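# Secure head torch cord under four helmet clips

## Task

Get the head torch's elastic cord beneath every one of the helmet's four clips, with the helmet finishing upright and the torch sitting on the helmet's front.

## Robot and tools

Robot: two arms, left_arm and right_arm, each ending in a two-finger gripper. The fingers point along the gripper's +z axis and close along its y axis. end_effector_position is the point between the finger pads, just behind the tips. Loose objects may occasionally get a brief push from outside.

Frame: all poses, velocities and targets use the scene frame. Origin is at table-top height, halfway between the two nominal arm bases; +z is up, +x reaches out over the table, and left_arm is on the +y side (arm names do not match image sides). Real bases sit slightly off nominal; a BASES line, if shown, gives their true place. Reported hand positions and orientations can be wrong by a few cm, worse at long reach.

execute_actions(actions, cameras): actions is a list of actions; each action is a list of up to 15 rows, and each row runs for one control step (1/30 s). If fewer than 15 rows are given, the last row repeats to fill 15 steps. Every row is one flat list of 14 numbers in [-1, 1] covering both arms, even if one is idle: left dx, dy, dz, rx, ry, rz, opening, then right dx, dy, dz, rx, ry, rz, opening. The six pose numbers are an offset, not a pose: measured along scene axes from that arm's Hand target as it stood when the action began (every row counts from that same start, not from the prior row). 1.0 equals 0.6 m or 180 degrees; rx, ry, rz form one rotation vector, turning about the Hand target's position. A translation longer than 1.0 is scaled down along its direction. Repeating an offset in a new action moves the arm further. Opening is absolute: +1 fully open (about 87 mm between pads), +0.5 about 69 mm, 0 about 43 mm, -0.5 about 18 mm, -1 closed. An empty actions list just reports state. cameras picks which images return (omitted, null or ["all"] = all; [] = none; an unknown name invalidates the call). Cameras: cam_head_left, cam_head_right, cam_high, cam_low, cam_left_wrist, cam_right_wrist, each 672x504.

move(target, speed, blend, opening_speed, blocking, cameras): target is one 14-number row or a list of up to 15 such rows, same layout and scale as above; every row is an offset from the Hand targets at the move's start, not from the previous row. Grippers follow straight paths, turning the short way; paths do not avoid obstacles or the other arm, last at least 0.5 s and are cut off at 10 s. speed is the top path speed in m/s (0.002 to 2.9, default 0.25; rotation up to twice that in rad/s), one value or one per target. blend (m) rounds corners between listed targets. opening_speed (per second on the -1..1 scale, at least 0.2) ramps finger changes. blocking=false returns after about 0.5 s while the move keeps running. Finger changes on later targets apply only once everything is at rest there. The result adds a move: line giving the ending (done, off_target, moving, held, fault) and limits (paced = pose clipped, held = steps withheld). done means at rest within 10 mm and 2 degrees; it says nothing about contact. Faster moves overshoot and hit harder, especially with a nearly straight arm.

wait(seconds 0 to 10) lets time run with commands held. stop() brakes a running move. zoom_image(camera, region=[x0, y0, x1, y1]) enlarges part of that camera's latest image, at most 504x504 pixels. finished_scene(scene) ends the current scene, giving its number; it is final.

Controller behaviour: commanded orientation is clipped to within 40 degrees of the measured one each step. Hand target in results is the last (clipped) command, and the next offsets start from it. Grippers often stop short or sag, so check position and tilt after each move and correct with the missing offset; waiting does not close the gap. Small moves may not happen or may drift sideways. An arm blocked by an object keeps pushing; to re-command its Hand target send six zeros, and to end a push command a target back behind the gripper. Sending 0 as opening is a real command, so resend the current opening to keep a gripper unchanged; Tool commands shows present commands.

Gripping: grip_measured uses the command scale; in Joint positions the gripper reading runs 0 (closed) to 1 (open). Readings may be off by about 1 mm. To hold something, command roughly 0.04 below the reading at first contact for full force (less for a lighter grip). Each pad pushes up to about 20 N; fast closing presses harder.

Joints (rad): waist -2.618 to 3.054, shoulder 0 to 3.142, elbow 0 to 3.142 (straight at 2.901), wrist pitch and yaw -1.571 to 1.571, wrist roll -2.094 to 2.094. Joint torques include gravity, carry offsets and noise, are positive toward increasing angle, and joints 1 to 3 wrap sign beyond 28 N m. Velocities flagged within noise mean the arm is still.

Motor heat rises when holding loads, staying stretched or pushing against unreachable poses: MOTOR HOT at 75 °C, at 90 °C the arm folds and idles for the rest of the scene, at 100 °C it collapses.

Avoid: anything leaving the table, dropping items or releasing them while moving, slams, hard hits or strong pushes, arm stops, arms pressing on each other or one gripper closing on the other's fingers, and paths passing near an arm's own base (they can flip its shoulder posture). The clearance check may block arms coming close but does not protect grippers or wrist cameras from colliding.

Each tool is called as a command line: name --argument value for each argument, lists and objects as JSON in quotes; but a table of rows of numbers goes row by row, as --pt "numbers of a row", without its own name.

## Session

execute_actions --actions '[]'

Scene clock: 0.00 s.
left_arm: end_effector_position=(+0.4441, +0.2685, +0.0364) grip_measured=+1.000 end_effector_quat_wxyz=(+0.576, -0.092, +0.810, +0.061) | right_arm: end_effector_position=(+0.4255, -0.3948, +0.0464) grip_measured=+0.997 end_effector_quat_wxyz=(+0.574, +0.017, +0.817, -0.043)
Joint positions: left_arm=[0.026 1.715 0.444 0.928 -0.206 -0.081 1] | right_arm=[0.036 1.701 0.509 0.846 0.113 -0.014 0.998]
Joint velocities: within noise
Joint torques (N m): no reading
Motor temperatures (°C): left_arm=[26 37 35 40 28 27 27] | right_arm=[29 33 41 37 29 26 30]
Heat: left arm: 40 °C; right arm: 41 °C.
Hand target: left_arm +0.4462, +0.2687, +0.0401; +0.580, -0.092, +0.807, +0.061 | right_arm +0.4294, -0.3947, +0.0542; +0.583, +0.018, +0.811, -0.043
Tool commands: left_gripper/opening=+1.0 right_gripper/opening=+1.0

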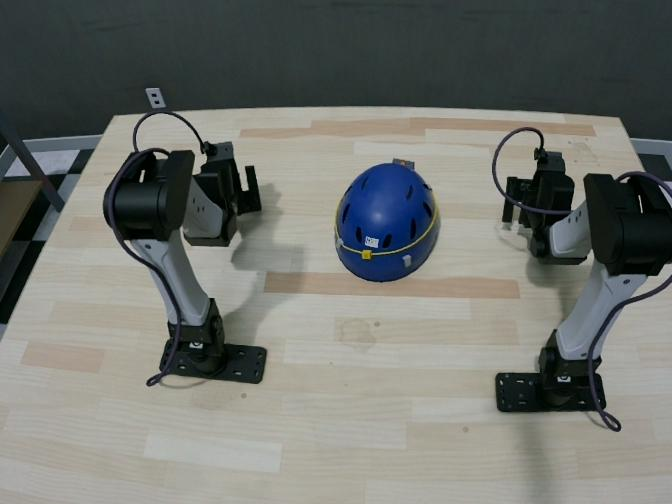

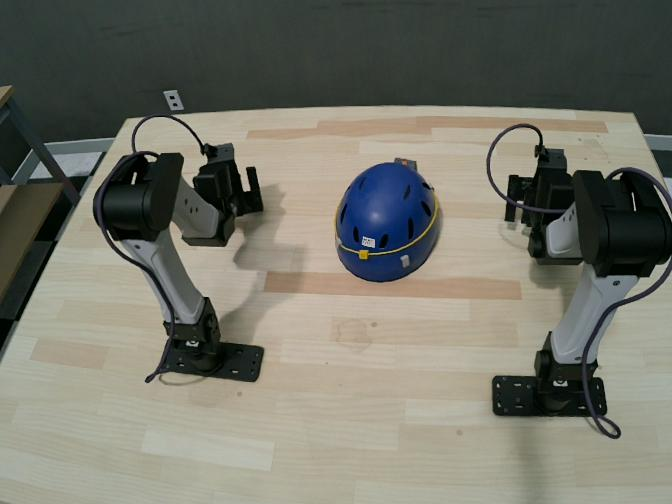

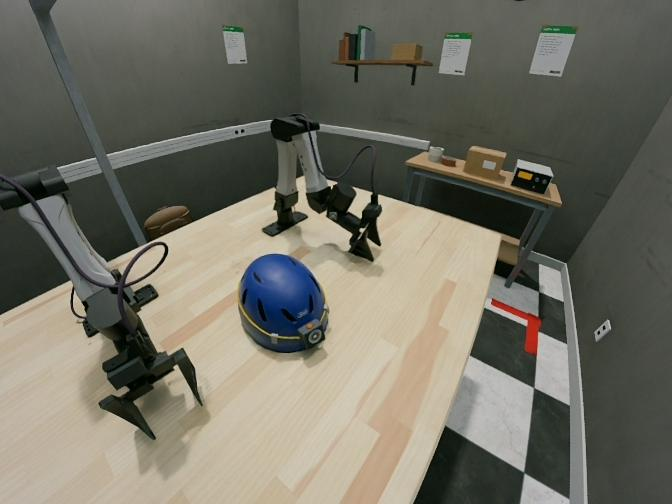

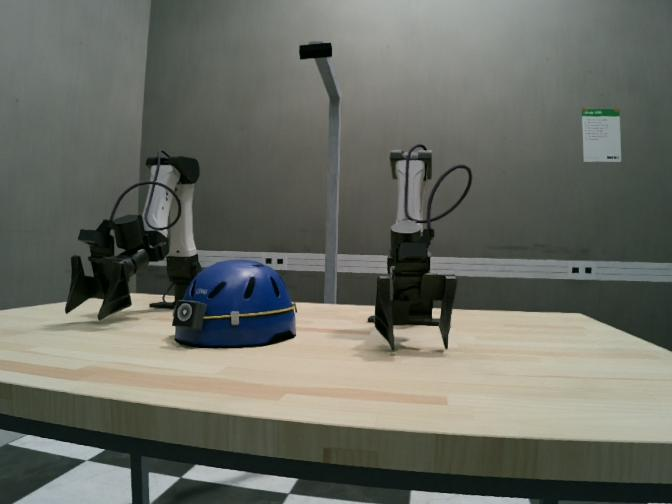

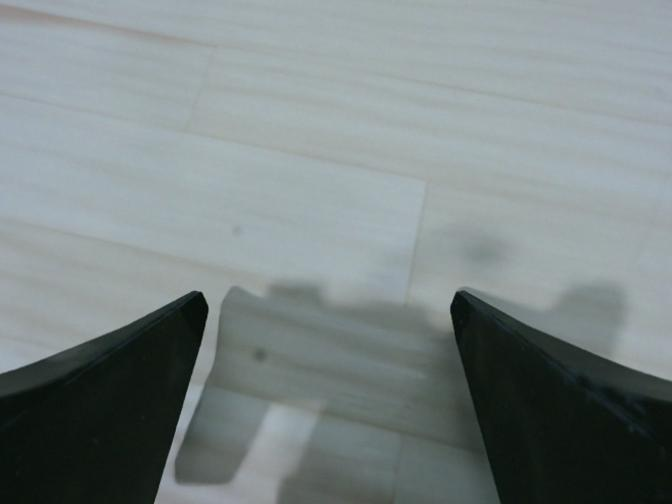

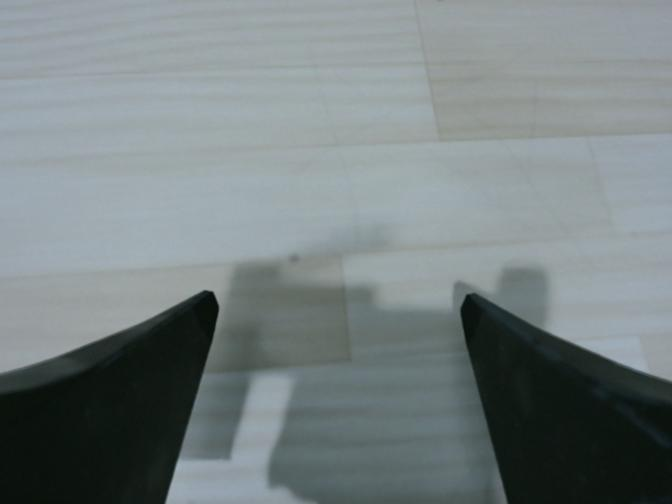

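zoom_image --camera "cam_head_left" --region '[310, 140, 470, 290]'

zoom_image --camera "cam_high" --region '[220, 240, 350, 360]'

zoom_image --camera "cam_low" --region '[160, 240, 320, 360]'

zoom_image --camera "cam_head_right" --region '[310, 140, 470, 290]'

Scaled by 3.150.

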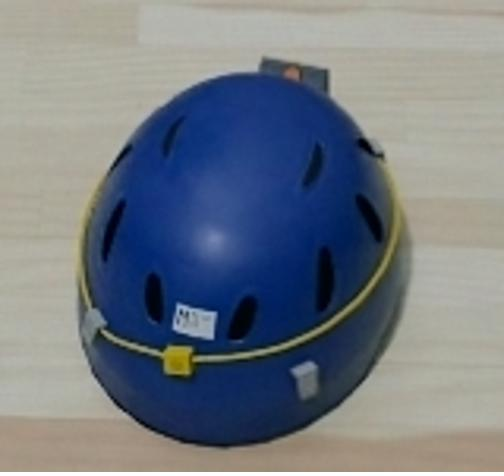

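Scaled by 3.877.

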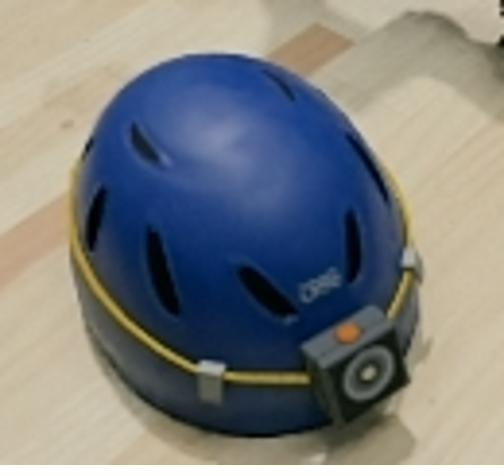

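Scaled by 3.150.

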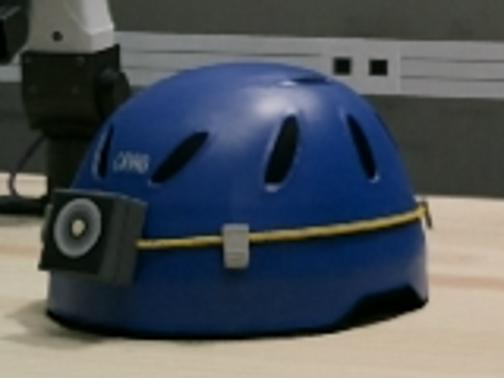

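Scaled by 3.150.

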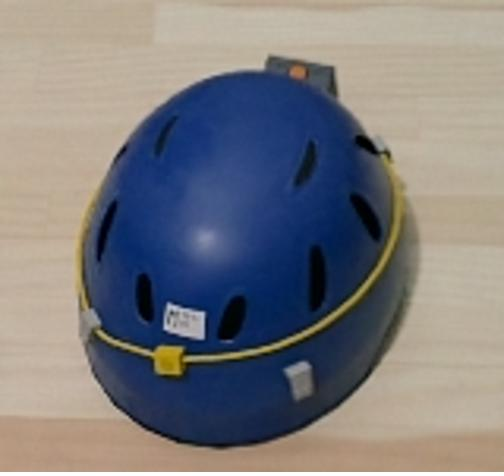

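move --pt "0 0 0 0 0 0 1 0 0 0.2 0 0 0 1" --pt "0 0 0 0 0 0 1 -0.4 0.36 0.15 0 0 0.228 1" --blend 0.03

Scene clock: 48.70 s.
left_arm: end_effector_position=(+0.4441, +0.2685, +0.0364) grip_measured=+1.000 end_effector_quat_wxyz=(+0.576, -0.092, +0.810, +0.061) | right_arm: end_effector_position=(+0.1899, -0.1773, +0.1492) grip_measured=+0.997 end_effector_quat_wxyz=(+0.566, -0.270, +0.760, +0.169)
Joint positions: left_arm=[0.026 1.715 0.444 0.928 -0.206 -0.081 1] | right_arm=[1.119 0.647 0.384 -0.079 0.451 0.103 0.998]
Joint velocities: within noise
Joint torques (N m): left_arm=[0.39 -6.39 5.31 2.18 -0.11 -0.04] | right_arm=[0.14 0.34 8.01 1.81 0.3 -0.04]
Motor temperatures (°C): left_arm=[26 42 37 44 27 27 26] | right_arm=[29 37 43 40 29 26 29]
Heat: left arm: 44 °C; right arm: 43 °C.
Hand target: left_arm +0.4462, +0.2687, +0.0402; +0.580, -0.092, +0.807, +0.061 | right_arm +0.1895, -0.1787, +0.1442; +0.561, -0.268, +0.766, +0.164
Off the commanded pose: left_arm 0.004 m, 1 deg | right_arm 0.005 m, 1 deg.
move: done
camera_calibration:
cam_right_wrist: T_world_to_cam=[[0.611242, -0.791096, 0.0234753, -0.256895], [-0.74644, -0.586091, -0.315157, 0.0972114], [0.263078, 0.175115, -0.948749, 0.263385], [0, 0, 0, 1]] pos_world=[0.160297, -0.192376, 0.286553]

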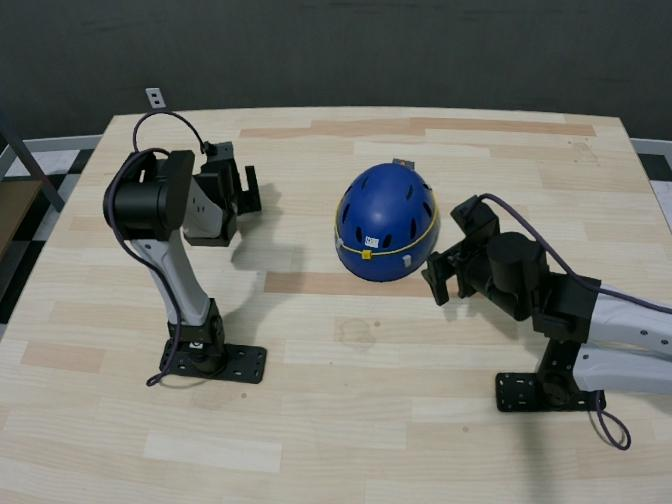

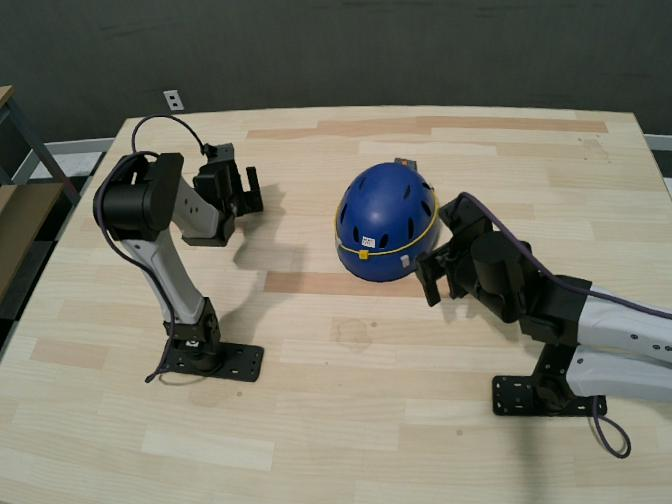

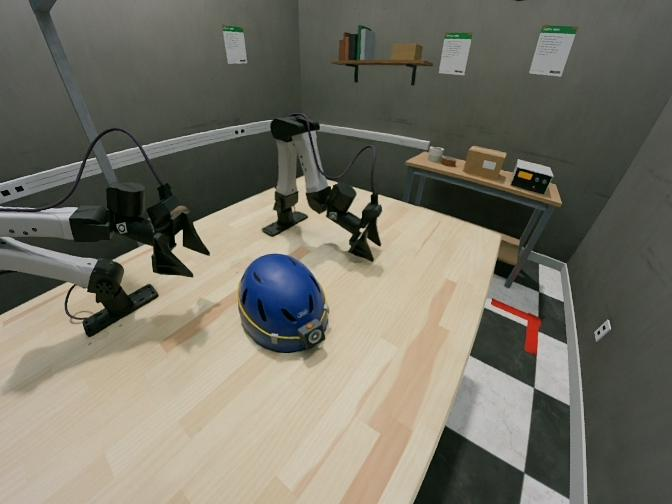

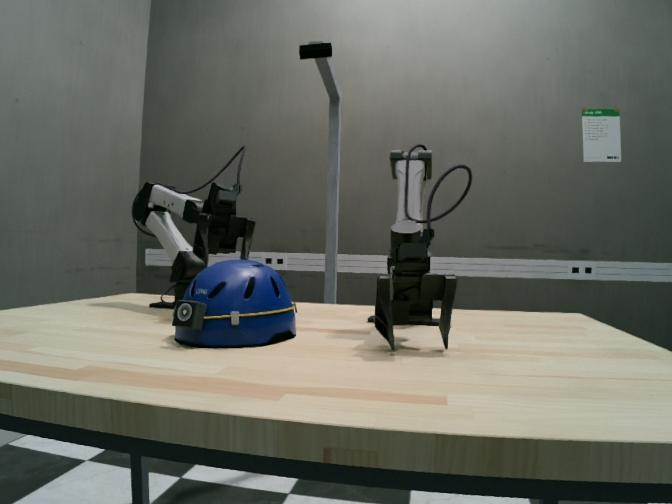

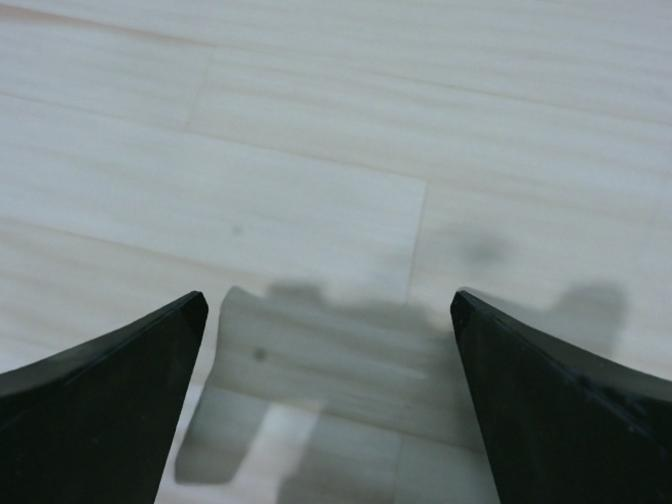

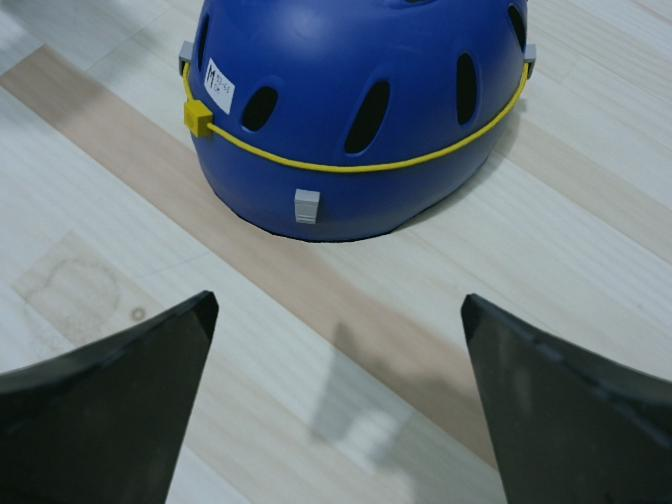

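zoom_image --camera "cam_right_wrist" --region '[260, 140, 380, 240]'

zoom_image --camera "cam_right_wrist" --region '[160, 20, 260, 140]'

zoom_image --camera "cam_right_wrist" --region '[480, 20, 580, 120]'

Scaled by 4.200.

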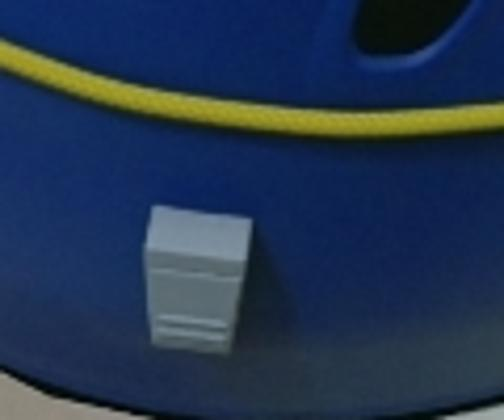

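Scaled by 4.200.

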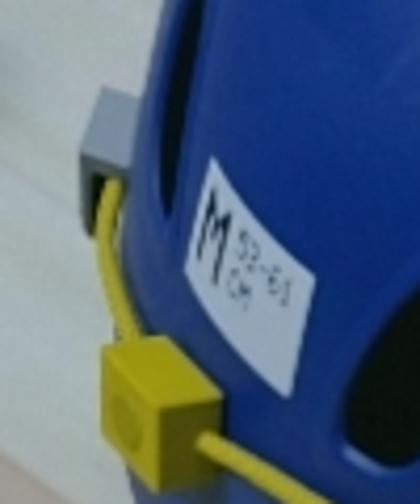

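Scaled by 5.040.

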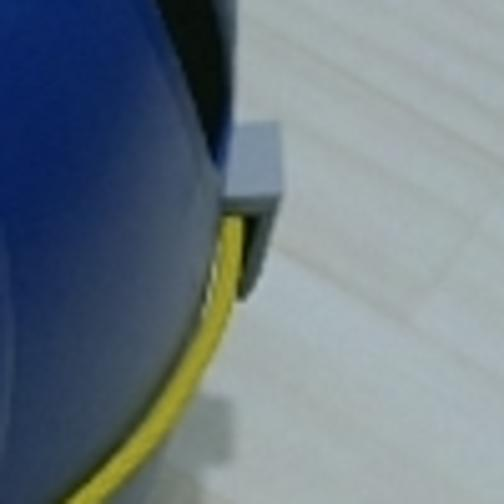

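move --target '[0,0,0,0,0,0,1,0.034,-0.017,-0.06,-0.355,-0.293,0.202,0]' --cameras '["cam_head_left","cam_high","cam_right_wrist"]'

Scene clock: 122.10 s.
left_arm: end_effector_position=(+0.4441, +0.2685, +0.0364) grip_measured=+1.000 end_effector_quat_wxyz=(+0.576, -0.092, +0.810, +0.061) | right_arm: end_effector_position=(+0.2100, -0.1909, +0.1085) grip_measured=+0.000 end_effector_quat_wxyz=(-0.526, +0.757, -0.318, +0.222)
Joint positions: left_arm=[0.026 1.715 0.444 0.928 -0.206 -0.081 1] | right_arm=[1.09 0.691 0.105 0.216 0.283 -1.463 0.5]
Joint velocities: within noise
Joint torques (N m): left_arm=[0.4 -6.41 5.33 2.18 -0.11 -0.05] | right_arm=[-0.73 0.21 7.35 2.12 -0.08 -0.17]
Motor temperatures (°C): left_arm=[26 44 38 45 27 27 26] | right_arm=[28 32 47 42 28 25 29]
Heat: left arm: 45 °C; right arm: 47 °C.
Hand target: left_arm +0.4462, +0.2687, +0.0402; +0.580, -0.092, +0.807, +0.061 | right_arm +0.2098, -0.1888, +0.1083; -0.531, +0.756, -0.313, +0.219
Off the commanded pose: left_arm 0.004 m, 1 deg | right_arm 0.002 m, 1 deg.
move: done
camera_calibration:
cam_right_wrist: T_world_to_cam=[[0.274207, 0.240002, 0.931241, -0.109869], [-0.13022, -0.950172, 0.283225, -0.172334], [0.952813, -0.198928, -0.229291, -0.0724373], [0, 0, 0, 1]] pos_world=[0.0767048, -0.151788, 0.134514]
Images, in order (width x height): cam_head_left 672x504, cam_high 672x504, cam_right_wrist 672x504.

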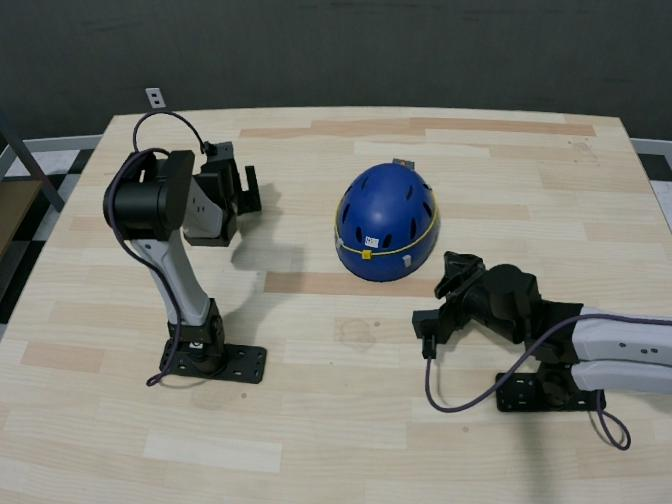

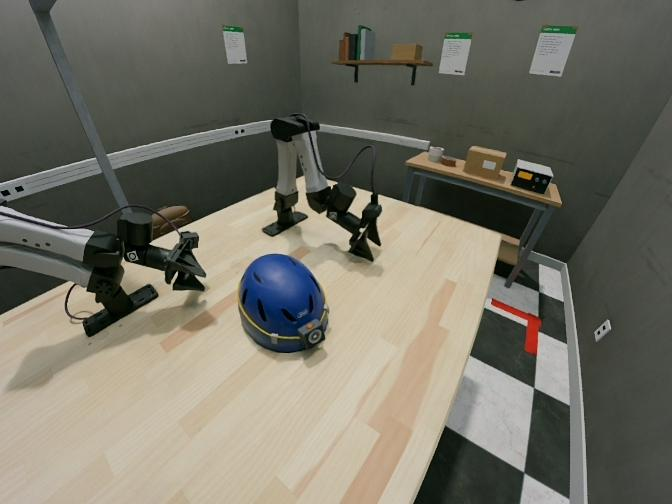

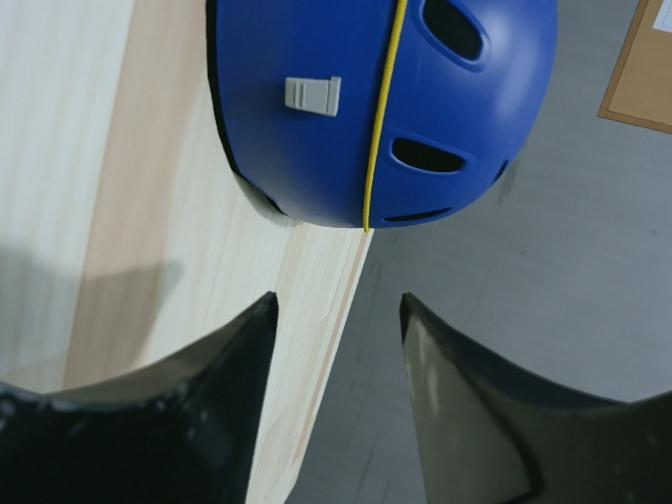

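move --target '[0,0,0,0,0,0,1,0.06,0.05,-0.022,0,0,0,0]' --cameras '["cam_head_left","cam_right_wrist"]' --speed 0.1

Scene clock: 135.70 s.
left_arm: end_effector_position=(+0.4441, +0.2685, +0.0364) grip_measured=+1.000 end_effector_quat_wxyz=(+0.576, -0.092, +0.810, +0.061) | right_arm: end_effector_position=(+0.2406, -0.1686, +0.0818) grip_measured=+0.000 end_effector_quat_wxyz=(-0.512, +0.766, -0.320, +0.219)
Joint positions: left_arm=[0.026 1.715 0.444 0.928 -0.206 -0.081 1] | right_arm=[0.986 1.158 0.129 0.633 0.188 -1.502 0.5]
Joint velocities: within noise
Joint torques (N m): left_arm=[0.36 -6.42 5.3 2.18 -0.11 -0.05] | right_arm=[-0.76 -1.47 9.29 2.15 -0.09 -0.16]
Motor temperatures (°C): left_arm=[26 44 38 45 27 27 26] | right_arm=[28 32 46 42 28 25 29]
Heat: left arm: 45 °C; right arm: 46 °C.
Hand target: left_arm +0.4462, +0.2687, +0.0402; +0.580, -0.092, +0.807, +0.061 | right_arm +0.2459, -0.1589, +0.0951; -0.531, +0.756, -0.313, +0.219
Off the commanded pose: left_arm 0.004 m, 1 deg | right_arm 0.017 m, 3 deg.
move: off_target (right_arm)
camera_calibration:
cam_right_wrist: T_world_to_cam=[[0.291173, 0.266569, 0.918782, -0.0972989], [-0.12554, -0.941443, 0.312929, -0.141624], [0.948398, -0.20646, -0.240658, -0.102651], [0, 0, 0, 1]] pos_world=[0.107905, -0.128588, 0.109011]
Images, in order (width x height): cam_head_left 672x504, cam_right_wrist 672x504.

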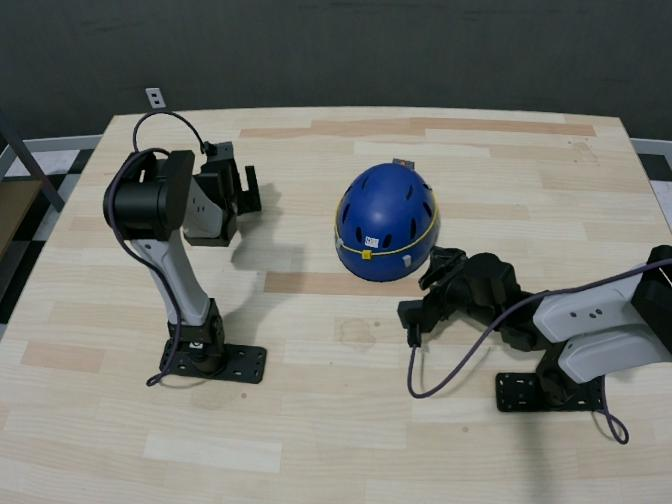

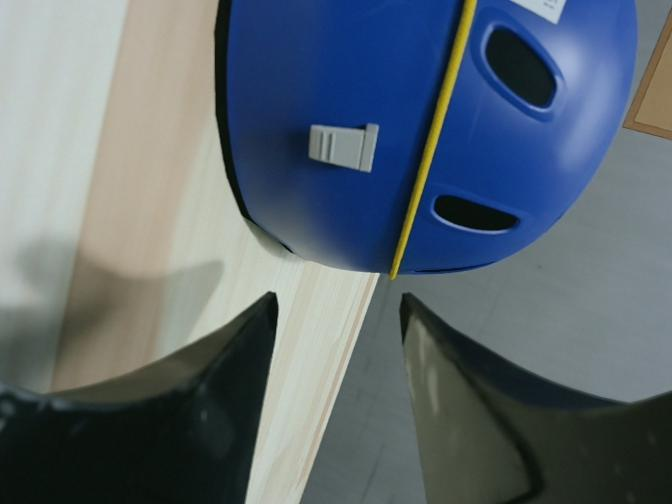

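move --pt "0 0 0 0 0 0 1 0.0 0.02 0.02 0 0 0 0" --pt "0 0 0 0 0 0 1 0.025 0.05 0.022 0 0 0 0" --cameras '["cam_head_left","cam_right_wrist"]' --speed 0.06

Scene clock: 144.10 s.
left_arm: end_effector_position=(+0.4441, +0.2685, +0.0364) grip_measured=+1.000 end_effector_quat_wxyz=(+0.576, -0.092, +0.810, +0.061) | right_arm: end_effector_position=(+0.2543, -0.1359, +0.0953) grip_measured=+0.000 end_effector_quat_wxyz=(-0.514, +0.769, -0.312, +0.216)
Joint positions: left_arm=[0.026 1.715 0.444 0.928 -0.206 -0.081 1] | right_arm=[1.009 1.285 0.267 0.622 0.193 -1.502 0.5]
Joint velocities: within noise
Joint torques (N m): left_arm=[0.4 -6.41 5.33 2.18 -0.11 -0.06] | right_arm=[-0.75 -2.41 9.31 2.13 0.07 -0.07]
Motor temperatures (°C): left_arm=[26 44 38 45 27 27 26] | right_arm=[28 31 46 43 28 25 29]
Heat: left arm: 45 °C; right arm: 46 °C.
Hand target: left_arm +0.4462, +0.2687, +0.0402; +0.580, -0.092, +0.807, +0.061 | right_arm +0.2609, -0.1289, +0.1082; -0.531, +0.756, -0.313, +0.219
Off the commanded pose: left_arm 0.004 m, 1 deg | right_arm 0.016 m, 3 deg.
move: off_target (right_arm)
camera_calibration:
cam_right_wrist: T_world_to_cam=[[0.284688, 0.273424, 0.918799, -0.119869], [-0.108649, -0.943081, 0.314315, -0.118106], [0.952443, -0.189308, -0.238777, -0.104479], [0, 0, 0, 1]] pos_world=[0.120803, -0.0983875, 0.122311]
Images, in order (width x height): cam_head_left 672x504, cam_right_wrist 672x504.

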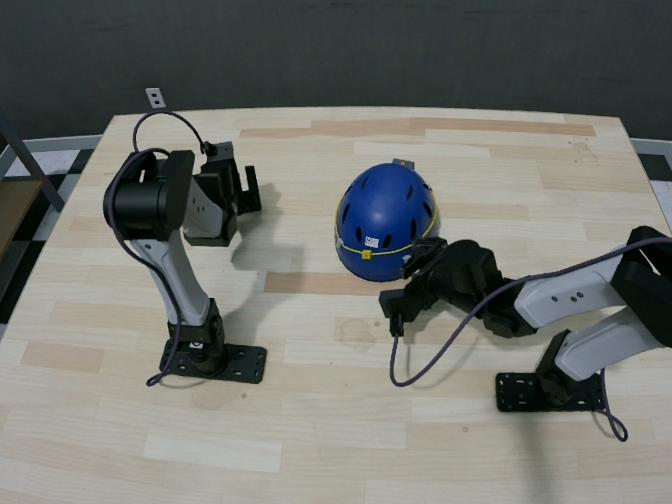

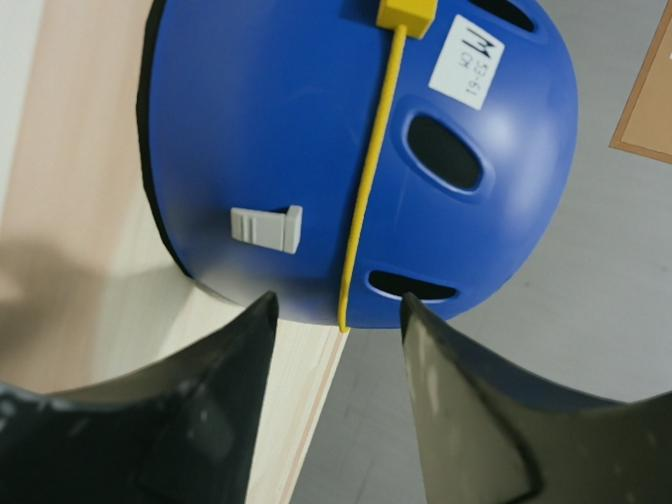

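move --pt "0 0 0 0 0 0 1 0.012 0.012 0 0 0 0 0" --pt "0 0 0 0 0 0 1 0.012 0.012 0 0 0 0 -1" --cameras '["cam_head_left","cam_right_wrist"]' --speed 0.05 --opening_speed 1

Scene clock: 154.23 s.
left_arm: end_effector_position=(+0.4441, +0.2685, +0.0364) grip_measured=+1.000 end_effector_quat_wxyz=(+0.576, -0.092, +0.810, +0.061) | right_arm: end_effector_position=(+0.2622, -0.1301, +0.0959) grip_measured=-1.000 end_effector_quat_wxyz=(-0.514, +0.767, -0.316, +0.218)
Joint positions: left_arm=[0.026 1.715 0.444 0.928 -0.206 -0.081 1] | right_arm=[0.999 1.336 0.3 0.642 0.193 -1.502 0]
Joint velocities: within noise
Joint torques (N m): left_arm=[0.36 -6.38 5.31 2.18 -0.12 -0.06] | right_arm=[-0.75 -2.74 9.25 2.12 -0.03 -0.11]
Motor temperatures (°C): left_arm=[26 44 38 45 27 27 26] | right_arm=[28 31 46 42 28 25 29]
Heat: left arm: 45 °C; right arm: 46 °C.
Hand target: left_arm +0.4462, +0.2687, +0.0402; +0.580, -0.092, +0.807, +0.061 | right_arm +0.2681, -0.1217, +0.1083; -0.531, +0.756, -0.313, +0.219
Off the commanded pose: left_arm 0.004 m, 1 deg | right_arm 0.016 m, 2 deg.
move: off_target (right_arm); target 2's new opening was sent with right_arm's hand 0.016 m and 2 deg from that target
camera_calibration:
cam_right_wrist: T_world_to_cam=[[0.286485, 0.269112, 0.919514, -0.125346], [-0.118275, -0.942466, 0.312679, -0.109166], [0.950756, -0.198333, -0.238173, -0.111602], [0, 0, 0, 1]] pos_world=[0.129104, -0.0912876, 0.122811]
Images, in order (width x height): cam_head_left 672x504, cam_right_wrist 672x504.

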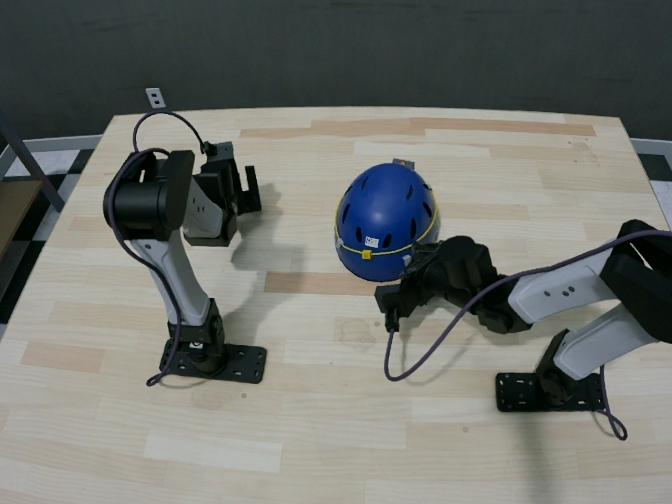

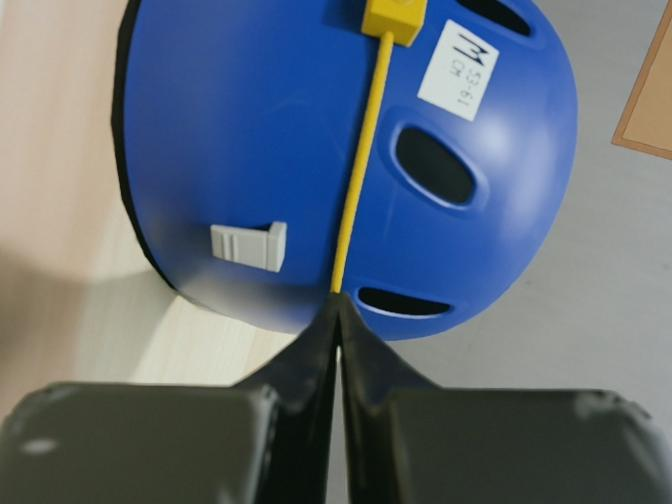

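move --pt "0 0 0 0 0 0 1 0 0 0 0 0 0 0" --pt "0 0 0 0 0 0 1 0.018 0.018 0.0 0 0 0 0" --cameras '["cam_right_wrist"]' --speed 0.05

move --target '[0,0,0,0,0,0,1,0,0,0,0,0,0,-1]' --cameras '["cam_right_wrist"]' --opening_speed 1

Scene clock: 162.57 s.
left_arm: end_effector_position=(+0.4441, +0.2685, +0.0364) grip_measured=+1.000 end_effector_quat_wxyz=(+0.576, -0.092, +0.810, +0.061) | right_arm: end_effector_position=(+0.2733, -0.1210, +0.0956) grip_measured=+0.000 end_effector_quat_wxyz=(-0.512, +0.766, -0.320, +0.220)
Joint positions: left_arm=[0.026 1.715 0.444 0.928 -0.206 -0.081 1] | right_arm=[0.986 1.407 0.351 0.66 0.19 -1.502 0.5]
Joint velocities: within noise
Joint torques (N m): left_arm=[0.39 -6.41 5.31 2.18 -0.11 -0.04] | right_arm=[-0.75 -3.19 9.21 2.14 -0.13 -0.16]
Motor temperatures (°C): left_arm=[26 44 38 45 27 27 26] | right_arm=[28 32 47 42 28 25 29]
Heat: left arm: 45 °C; right arm: 47 °C.
Hand target: left_arm +0.4462, +0.2687, +0.0402; +0.580, -0.092, +0.807, +0.061 | right_arm +0.2789, -0.1108, +0.1082; -0.531, +0.756, -0.313, +0.219
Off the commanded pose: left_arm 0.004 m, 1 deg | right_arm 0.017 m, 3 deg.
move: off_target (right_arm)
camera_calibration:
cam_right_wrist: T_world_to_cam=[[0.291062, 0.267006, 0.91869, -0.132087], [-0.126861, -0.941014, 0.313687, -0.0966778], [0.948256, -0.207848, -0.240021, -0.120668], [0, 0, 0, 1]] pos_world=[0.140605, -0.0807876, 0.122711]
Images, in order (width x height): cam_right_wrist 672x504.

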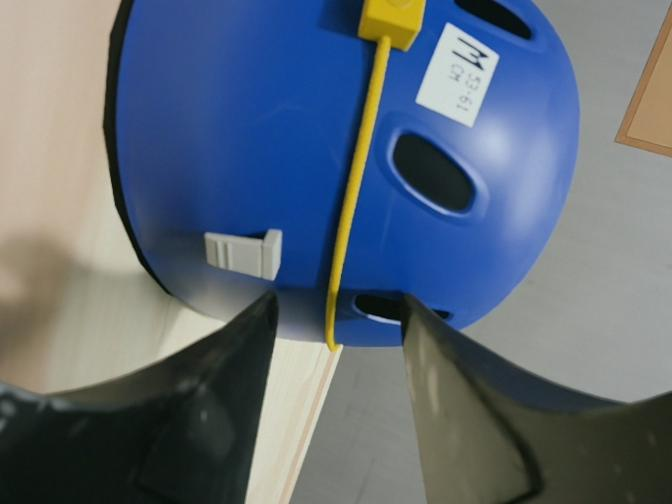

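Scene clock: 163.77 s.
left_arm: end_effector_position=(+0.4441, +0.2685, +0.0364) grip_measured=+1.000 end_effector_quat_wxyz=(+0.576, -0.092, +0.810, +0.061) | right_arm: end_effector_position=(+0.2738, -0.1203, +0.0974) grip_measured=-0.942 end_effector_quat_wxyz=(-0.515, +0.764, -0.319, +0.221)
Joint positions: left_arm=[0.026 1.715 0.444 0.928 -0.206 -0.081 1] | right_arm=[0.986 1.407 0.351 0.668 0.19 -1.504 0.029]
Joint velocities: within noise
Joint torques (N m): left_arm=[0.39 -6.41 5.33 2.17 -0.1 -0.05] | right_arm=[-0.76 -3.12 9.22 2.08 -0.13 -0.15]
Motor temperatures (°C): left_arm=[26 44 38 45 27 27 26] | right_arm=[28 31 47 42 28 25 29]
Heat: left arm: 45 °C; right arm: 47 °C.
Hand target: left_arm +0.4462, +0.2687, +0.0402; +0.580, -0.092, +0.807, +0.061 | right_arm +0.2789, -0.1109, +0.1083; -0.531, +0.756, -0.313, +0.219
Off the commanded pose: left_arm 0.004 m, 1 deg | right_arm 0.015 m, 2 deg.
move: off_target (right_arm)
camera_calibration:
cam_right_wrist: T_world_to_cam=[[0.286188, 0.261762, 0.921725, -0.13368], [-0.128103, -0.942872, 0.307543, -0.0959146], [0.949572, -0.20609, -0.236306, -0.121038], [0, 0, 0, 1]] pos_world=[0.140905, -0.0803877, 0.124112]
Images, in order (width x height): cam_right_wrist 672x504.

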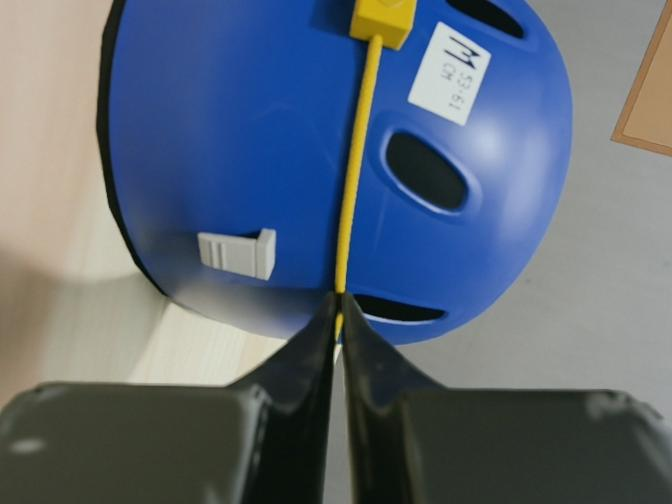

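move --target '[0,0,0,0,0,0,1,-0.06,-0.055,0,0,0,0,-1]' --cameras '["cam_head_left","cam_right_wrist"]' --speed 0.06

Scene clock: 173.67 s.
left_arm: end_effector_position=(+0.4441, +0.2685, +0.0364) grip_measured=+1.000 end_effector_quat_wxyz=(+0.576, -0.092, +0.810, +0.061) | right_arm: end_effector_position=(+0.2444, -0.1414, +0.1077) grip_measured=-0.942 end_effector_quat_wxyz=(-0.530, +0.759, -0.307, +0.219)
Joint positions: left_arm=[0.026 1.715 0.444 0.928 -0.206 -0.081 1] | right_arm=[1.036 1.184 0.232 0.594 0.216 -1.499 0.029]
Joint velocities: within noise
Joint torques (N m): left_arm=[0.38 -6.42 5.31 2.18 -0.11 -0.05] | right_arm=[0.17 -4.01 6.34 1.82 0.19 0.03]
Motor temperatures (°C): left_arm=[26 44 38 46 27 27 26] | right_arm=[28 31 48 42 28 25 29]
Heat: left arm: 46 °C; right arm: 48 °C.
Hand target: left_arm +0.4462, +0.2687, +0.0402; +0.580, -0.092, +0.807, +0.061 | right_arm +0.2429, -0.1440, +0.1082; -0.531, +0.756, -0.313, +0.219
Off the commanded pose: left_arm 0.004 m, 1 deg | right_arm 0.003 m, 1 deg.
move: done
camera_calibration:
cam_right_wrist: T_world_to_cam=[[0.260216, 0.24624, 0.933624, -0.126443], [-0.111939, -0.952721, 0.282476, -0.125417], [0.95904, -0.178014, -0.220349, -0.0951356], [0, 0, 0, 1]] pos_world=[0.110102, -0.105288, 0.132514]
Images, in order (width x height): cam_head_left 672x504, cam_right_wrist 672x504.

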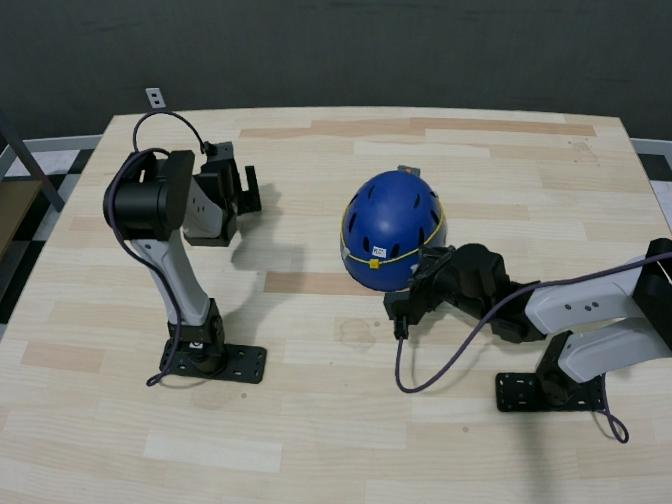

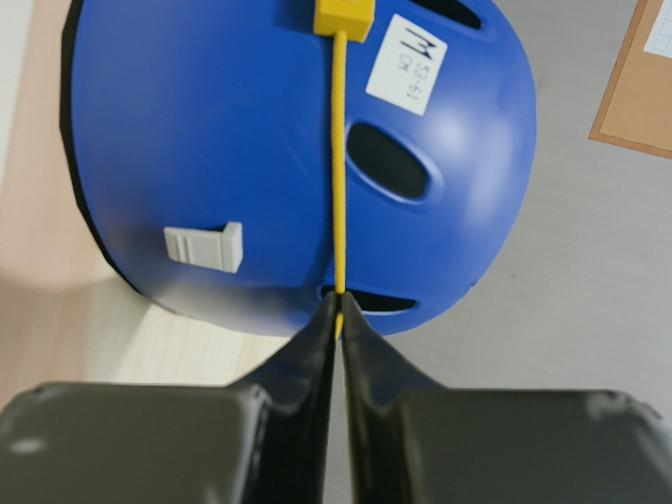

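move --pt "0 0 0.4 0 0 0 -1 0 0 0 0 0 0 -1" --pt "-0.193 -0.57 0.32 0.096 0.284 -0.32 -1 0 0 0 0 0 0 -1" --blend 0.03

Scene clock: 209.90 s.
left_arm: end_effector_position=(+0.3387, -0.0797, +0.2340) grip_measured=-0.991 end_effector_quat_wxyz=(+0.191, +0.399, +0.893, -0.082) | right_arm: end_effector_position=(+0.2445, -0.1417, +0.1076) grip_measured=-0.942 end_effector_quat_wxyz=(-0.530, +0.759, -0.308, +0.220)
Joint positions: left_arm=[-0.784 2.161 2.539 -1.53 0.006 0.029 0.004] | right_arm=[1.036 1.184 0.232 0.594 0.218 -1.498 0.029]
Joint velocities: within noise
Joint torques (N m): left_arm=[0.32 -9.32 7.43 0.74 0.05 0.09] | right_arm=[0.14 -4.04 6.35 1.82 0.18 0.02]
Motor temperatures (°C): left_arm=[26 44 38 46 27 27 25] | right_arm=[28 32 46 42 28 25 30]
Heat: left arm: 46 °C; right arm: 46 °C.
Hand target: left_arm +0.3304, -0.0733, +0.2321; +0.156, +0.409, +0.896, -0.072 | right_arm +0.2429, -0.1439, +0.1082; -0.531, +0.756, -0.313, +0.219
Off the commanded pose: left_arm 0.011 m, 4 deg | right_arm 0.003 m, 1 deg.
joint sent to its limit (left arm) — joint 4 (wrist pitch), lower limit. The joint targets still meet the commanded pose.
move: off_target (left_arm)
camera_calibration:
cam_left_wrist: T_world_to_cam=[[-0.734306, -0.678819, 0.000596444, 0.190106], [-0.608141, 0.658241, 0.443715, 0.17589], [-0.301595, 0.32546, -0.896168, 0.476291], [0, 0, 0, 1]] pos_world=[0.390209, -0.141744, 0.348679]
cam_right_wrist: T_world_to_cam=[[0.261086, 0.246248, 0.933379, -0.126464], [-0.113467, -0.952384, 0.283001, -0.125232], [0.958624, -0.179796, -0.220713, -0.0954432], [0, 0, 0, 1]] pos_world=[0.110302, -0.105288, 0.132414]

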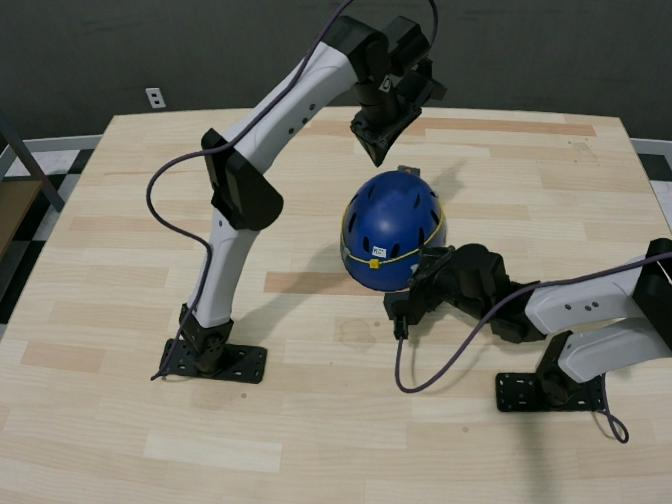

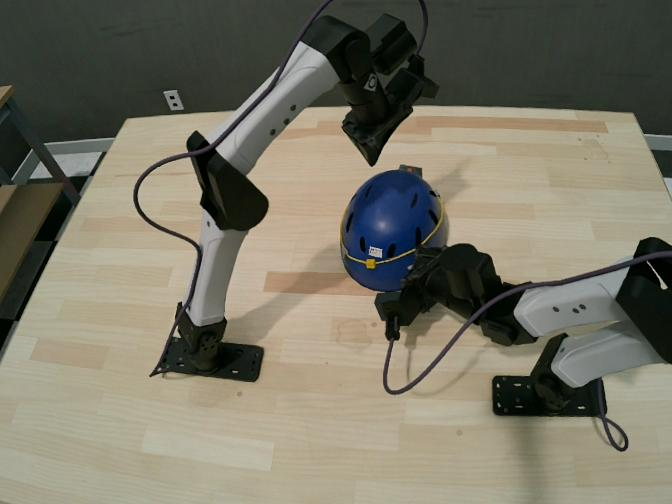

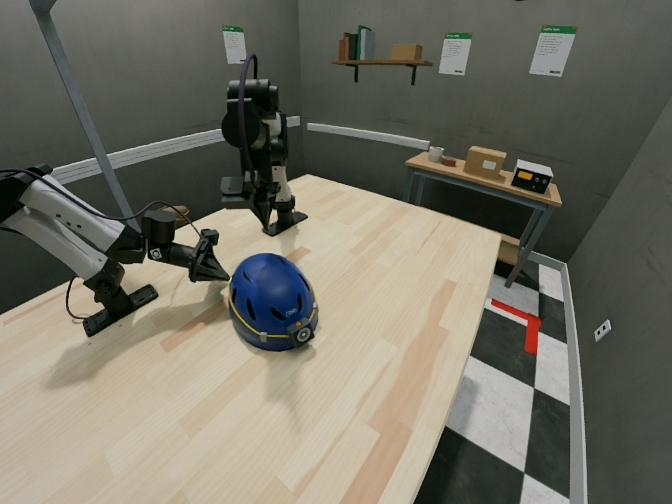

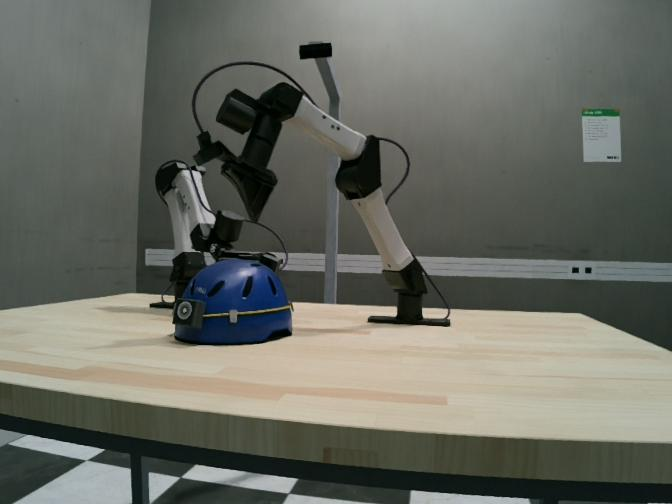

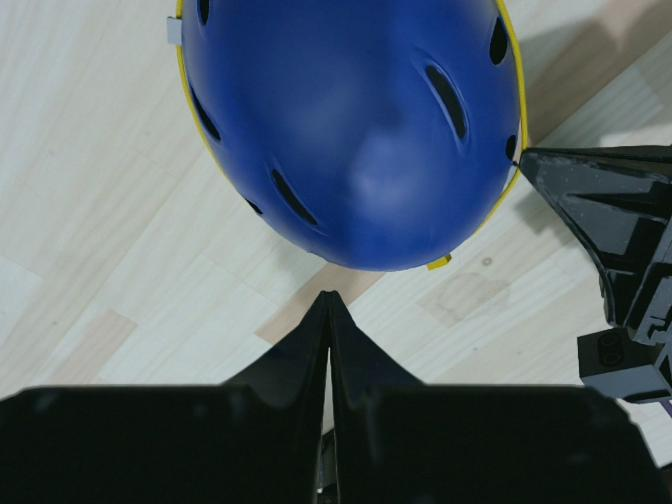

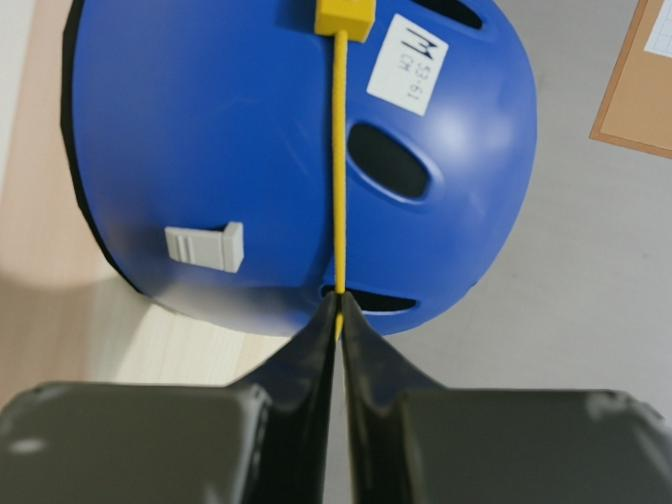

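move --pt "0.05 -0.095 0 -0.042 -0.036 0 -1 0 0 0 0 0 0 -1" --pt "0.05 -0.095 -0.1 -0.042 -0.036 0 -1 0 0 0 0 0 0 -1" --speed 0.1 --cameras '["cam_head_left","cam_low","cam_left_wrist"]'

Scene clock: 225.13 s.
left_arm: end_effector_position=(+0.3653, -0.1314, +0.1632) grip_measured=-0.991 end_effector_quat_wxyz=(+0.227, +0.404, +0.880, -0.103) | right_arm: end_effector_position=(+0.2445, -0.1418, +0.1076) grip_measured=-0.942 end_effector_quat_wxyz=(-0.530, +0.759, -0.308, +0.220)
Joint positions: left_arm=[-0.816 2.151 2.182 -1.097 0.007 0.016 0.004] | right_arm=[1.036 1.184 0.232 0.594 0.218 -1.498 0.029]
Joint velocities: within noise
Joint torques (N m): left_arm=[-0.1 -13.31 5.52 1.5 -0.05 -0.12] | right_arm=[0.14 -4.03 6.35 1.82 0.17 0.02]
Motor temperatures (°C): left_arm=[26 52 39 43 27 27 25] | right_arm=[28 32 45 42 28 25 30]
Heat: left arm: 52 °C; right arm: 45 °C.
Hand target: left_arm +0.3604, -0.1303, +0.1722; +0.233, +0.401, +0.879, -0.107 | right_arm +0.2429, -0.1440, +0.1082; -0.531, +0.756, -0.313, +0.219
Off the commanded pose: left_arm 0.010 m, 1 deg | right_arm 0.003 m, 1 deg.
move: done
camera_calibration:
cam_left_wrist: T_world_to_cam=[[-0.74786, -0.663819, 0.00707511, 0.180467], [-0.616129, 0.698022, 0.364898, 0.278572], [-0.247165, 0.268533, -0.931021, 0.415935], [0, 0, 0, 1]] pos_world=[0.409405, -0.186344, 0.284317]
Images, in order (width x height): cam_head_left 672x504, cam_low 672x504, cam_left_wrist 672x504.

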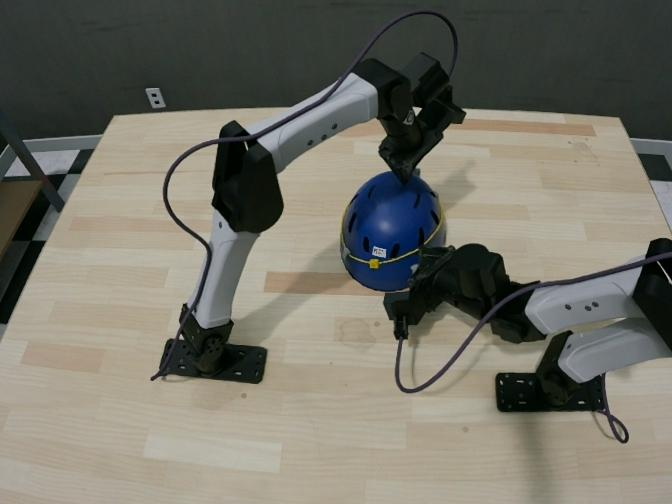

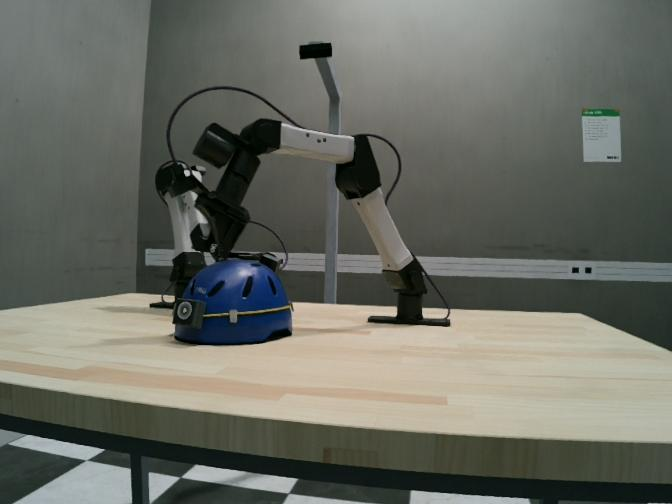

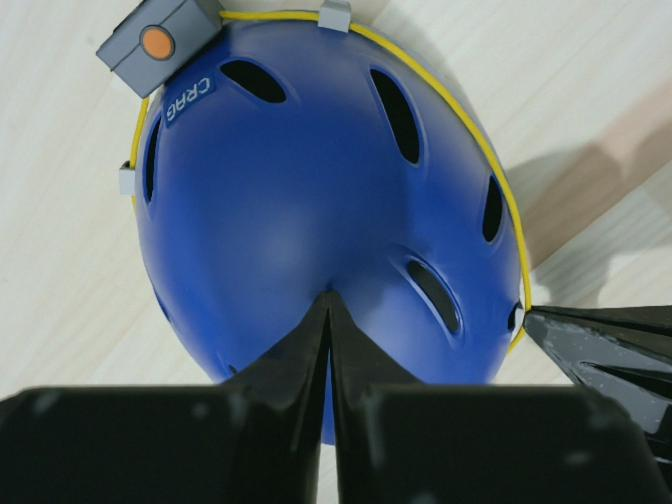

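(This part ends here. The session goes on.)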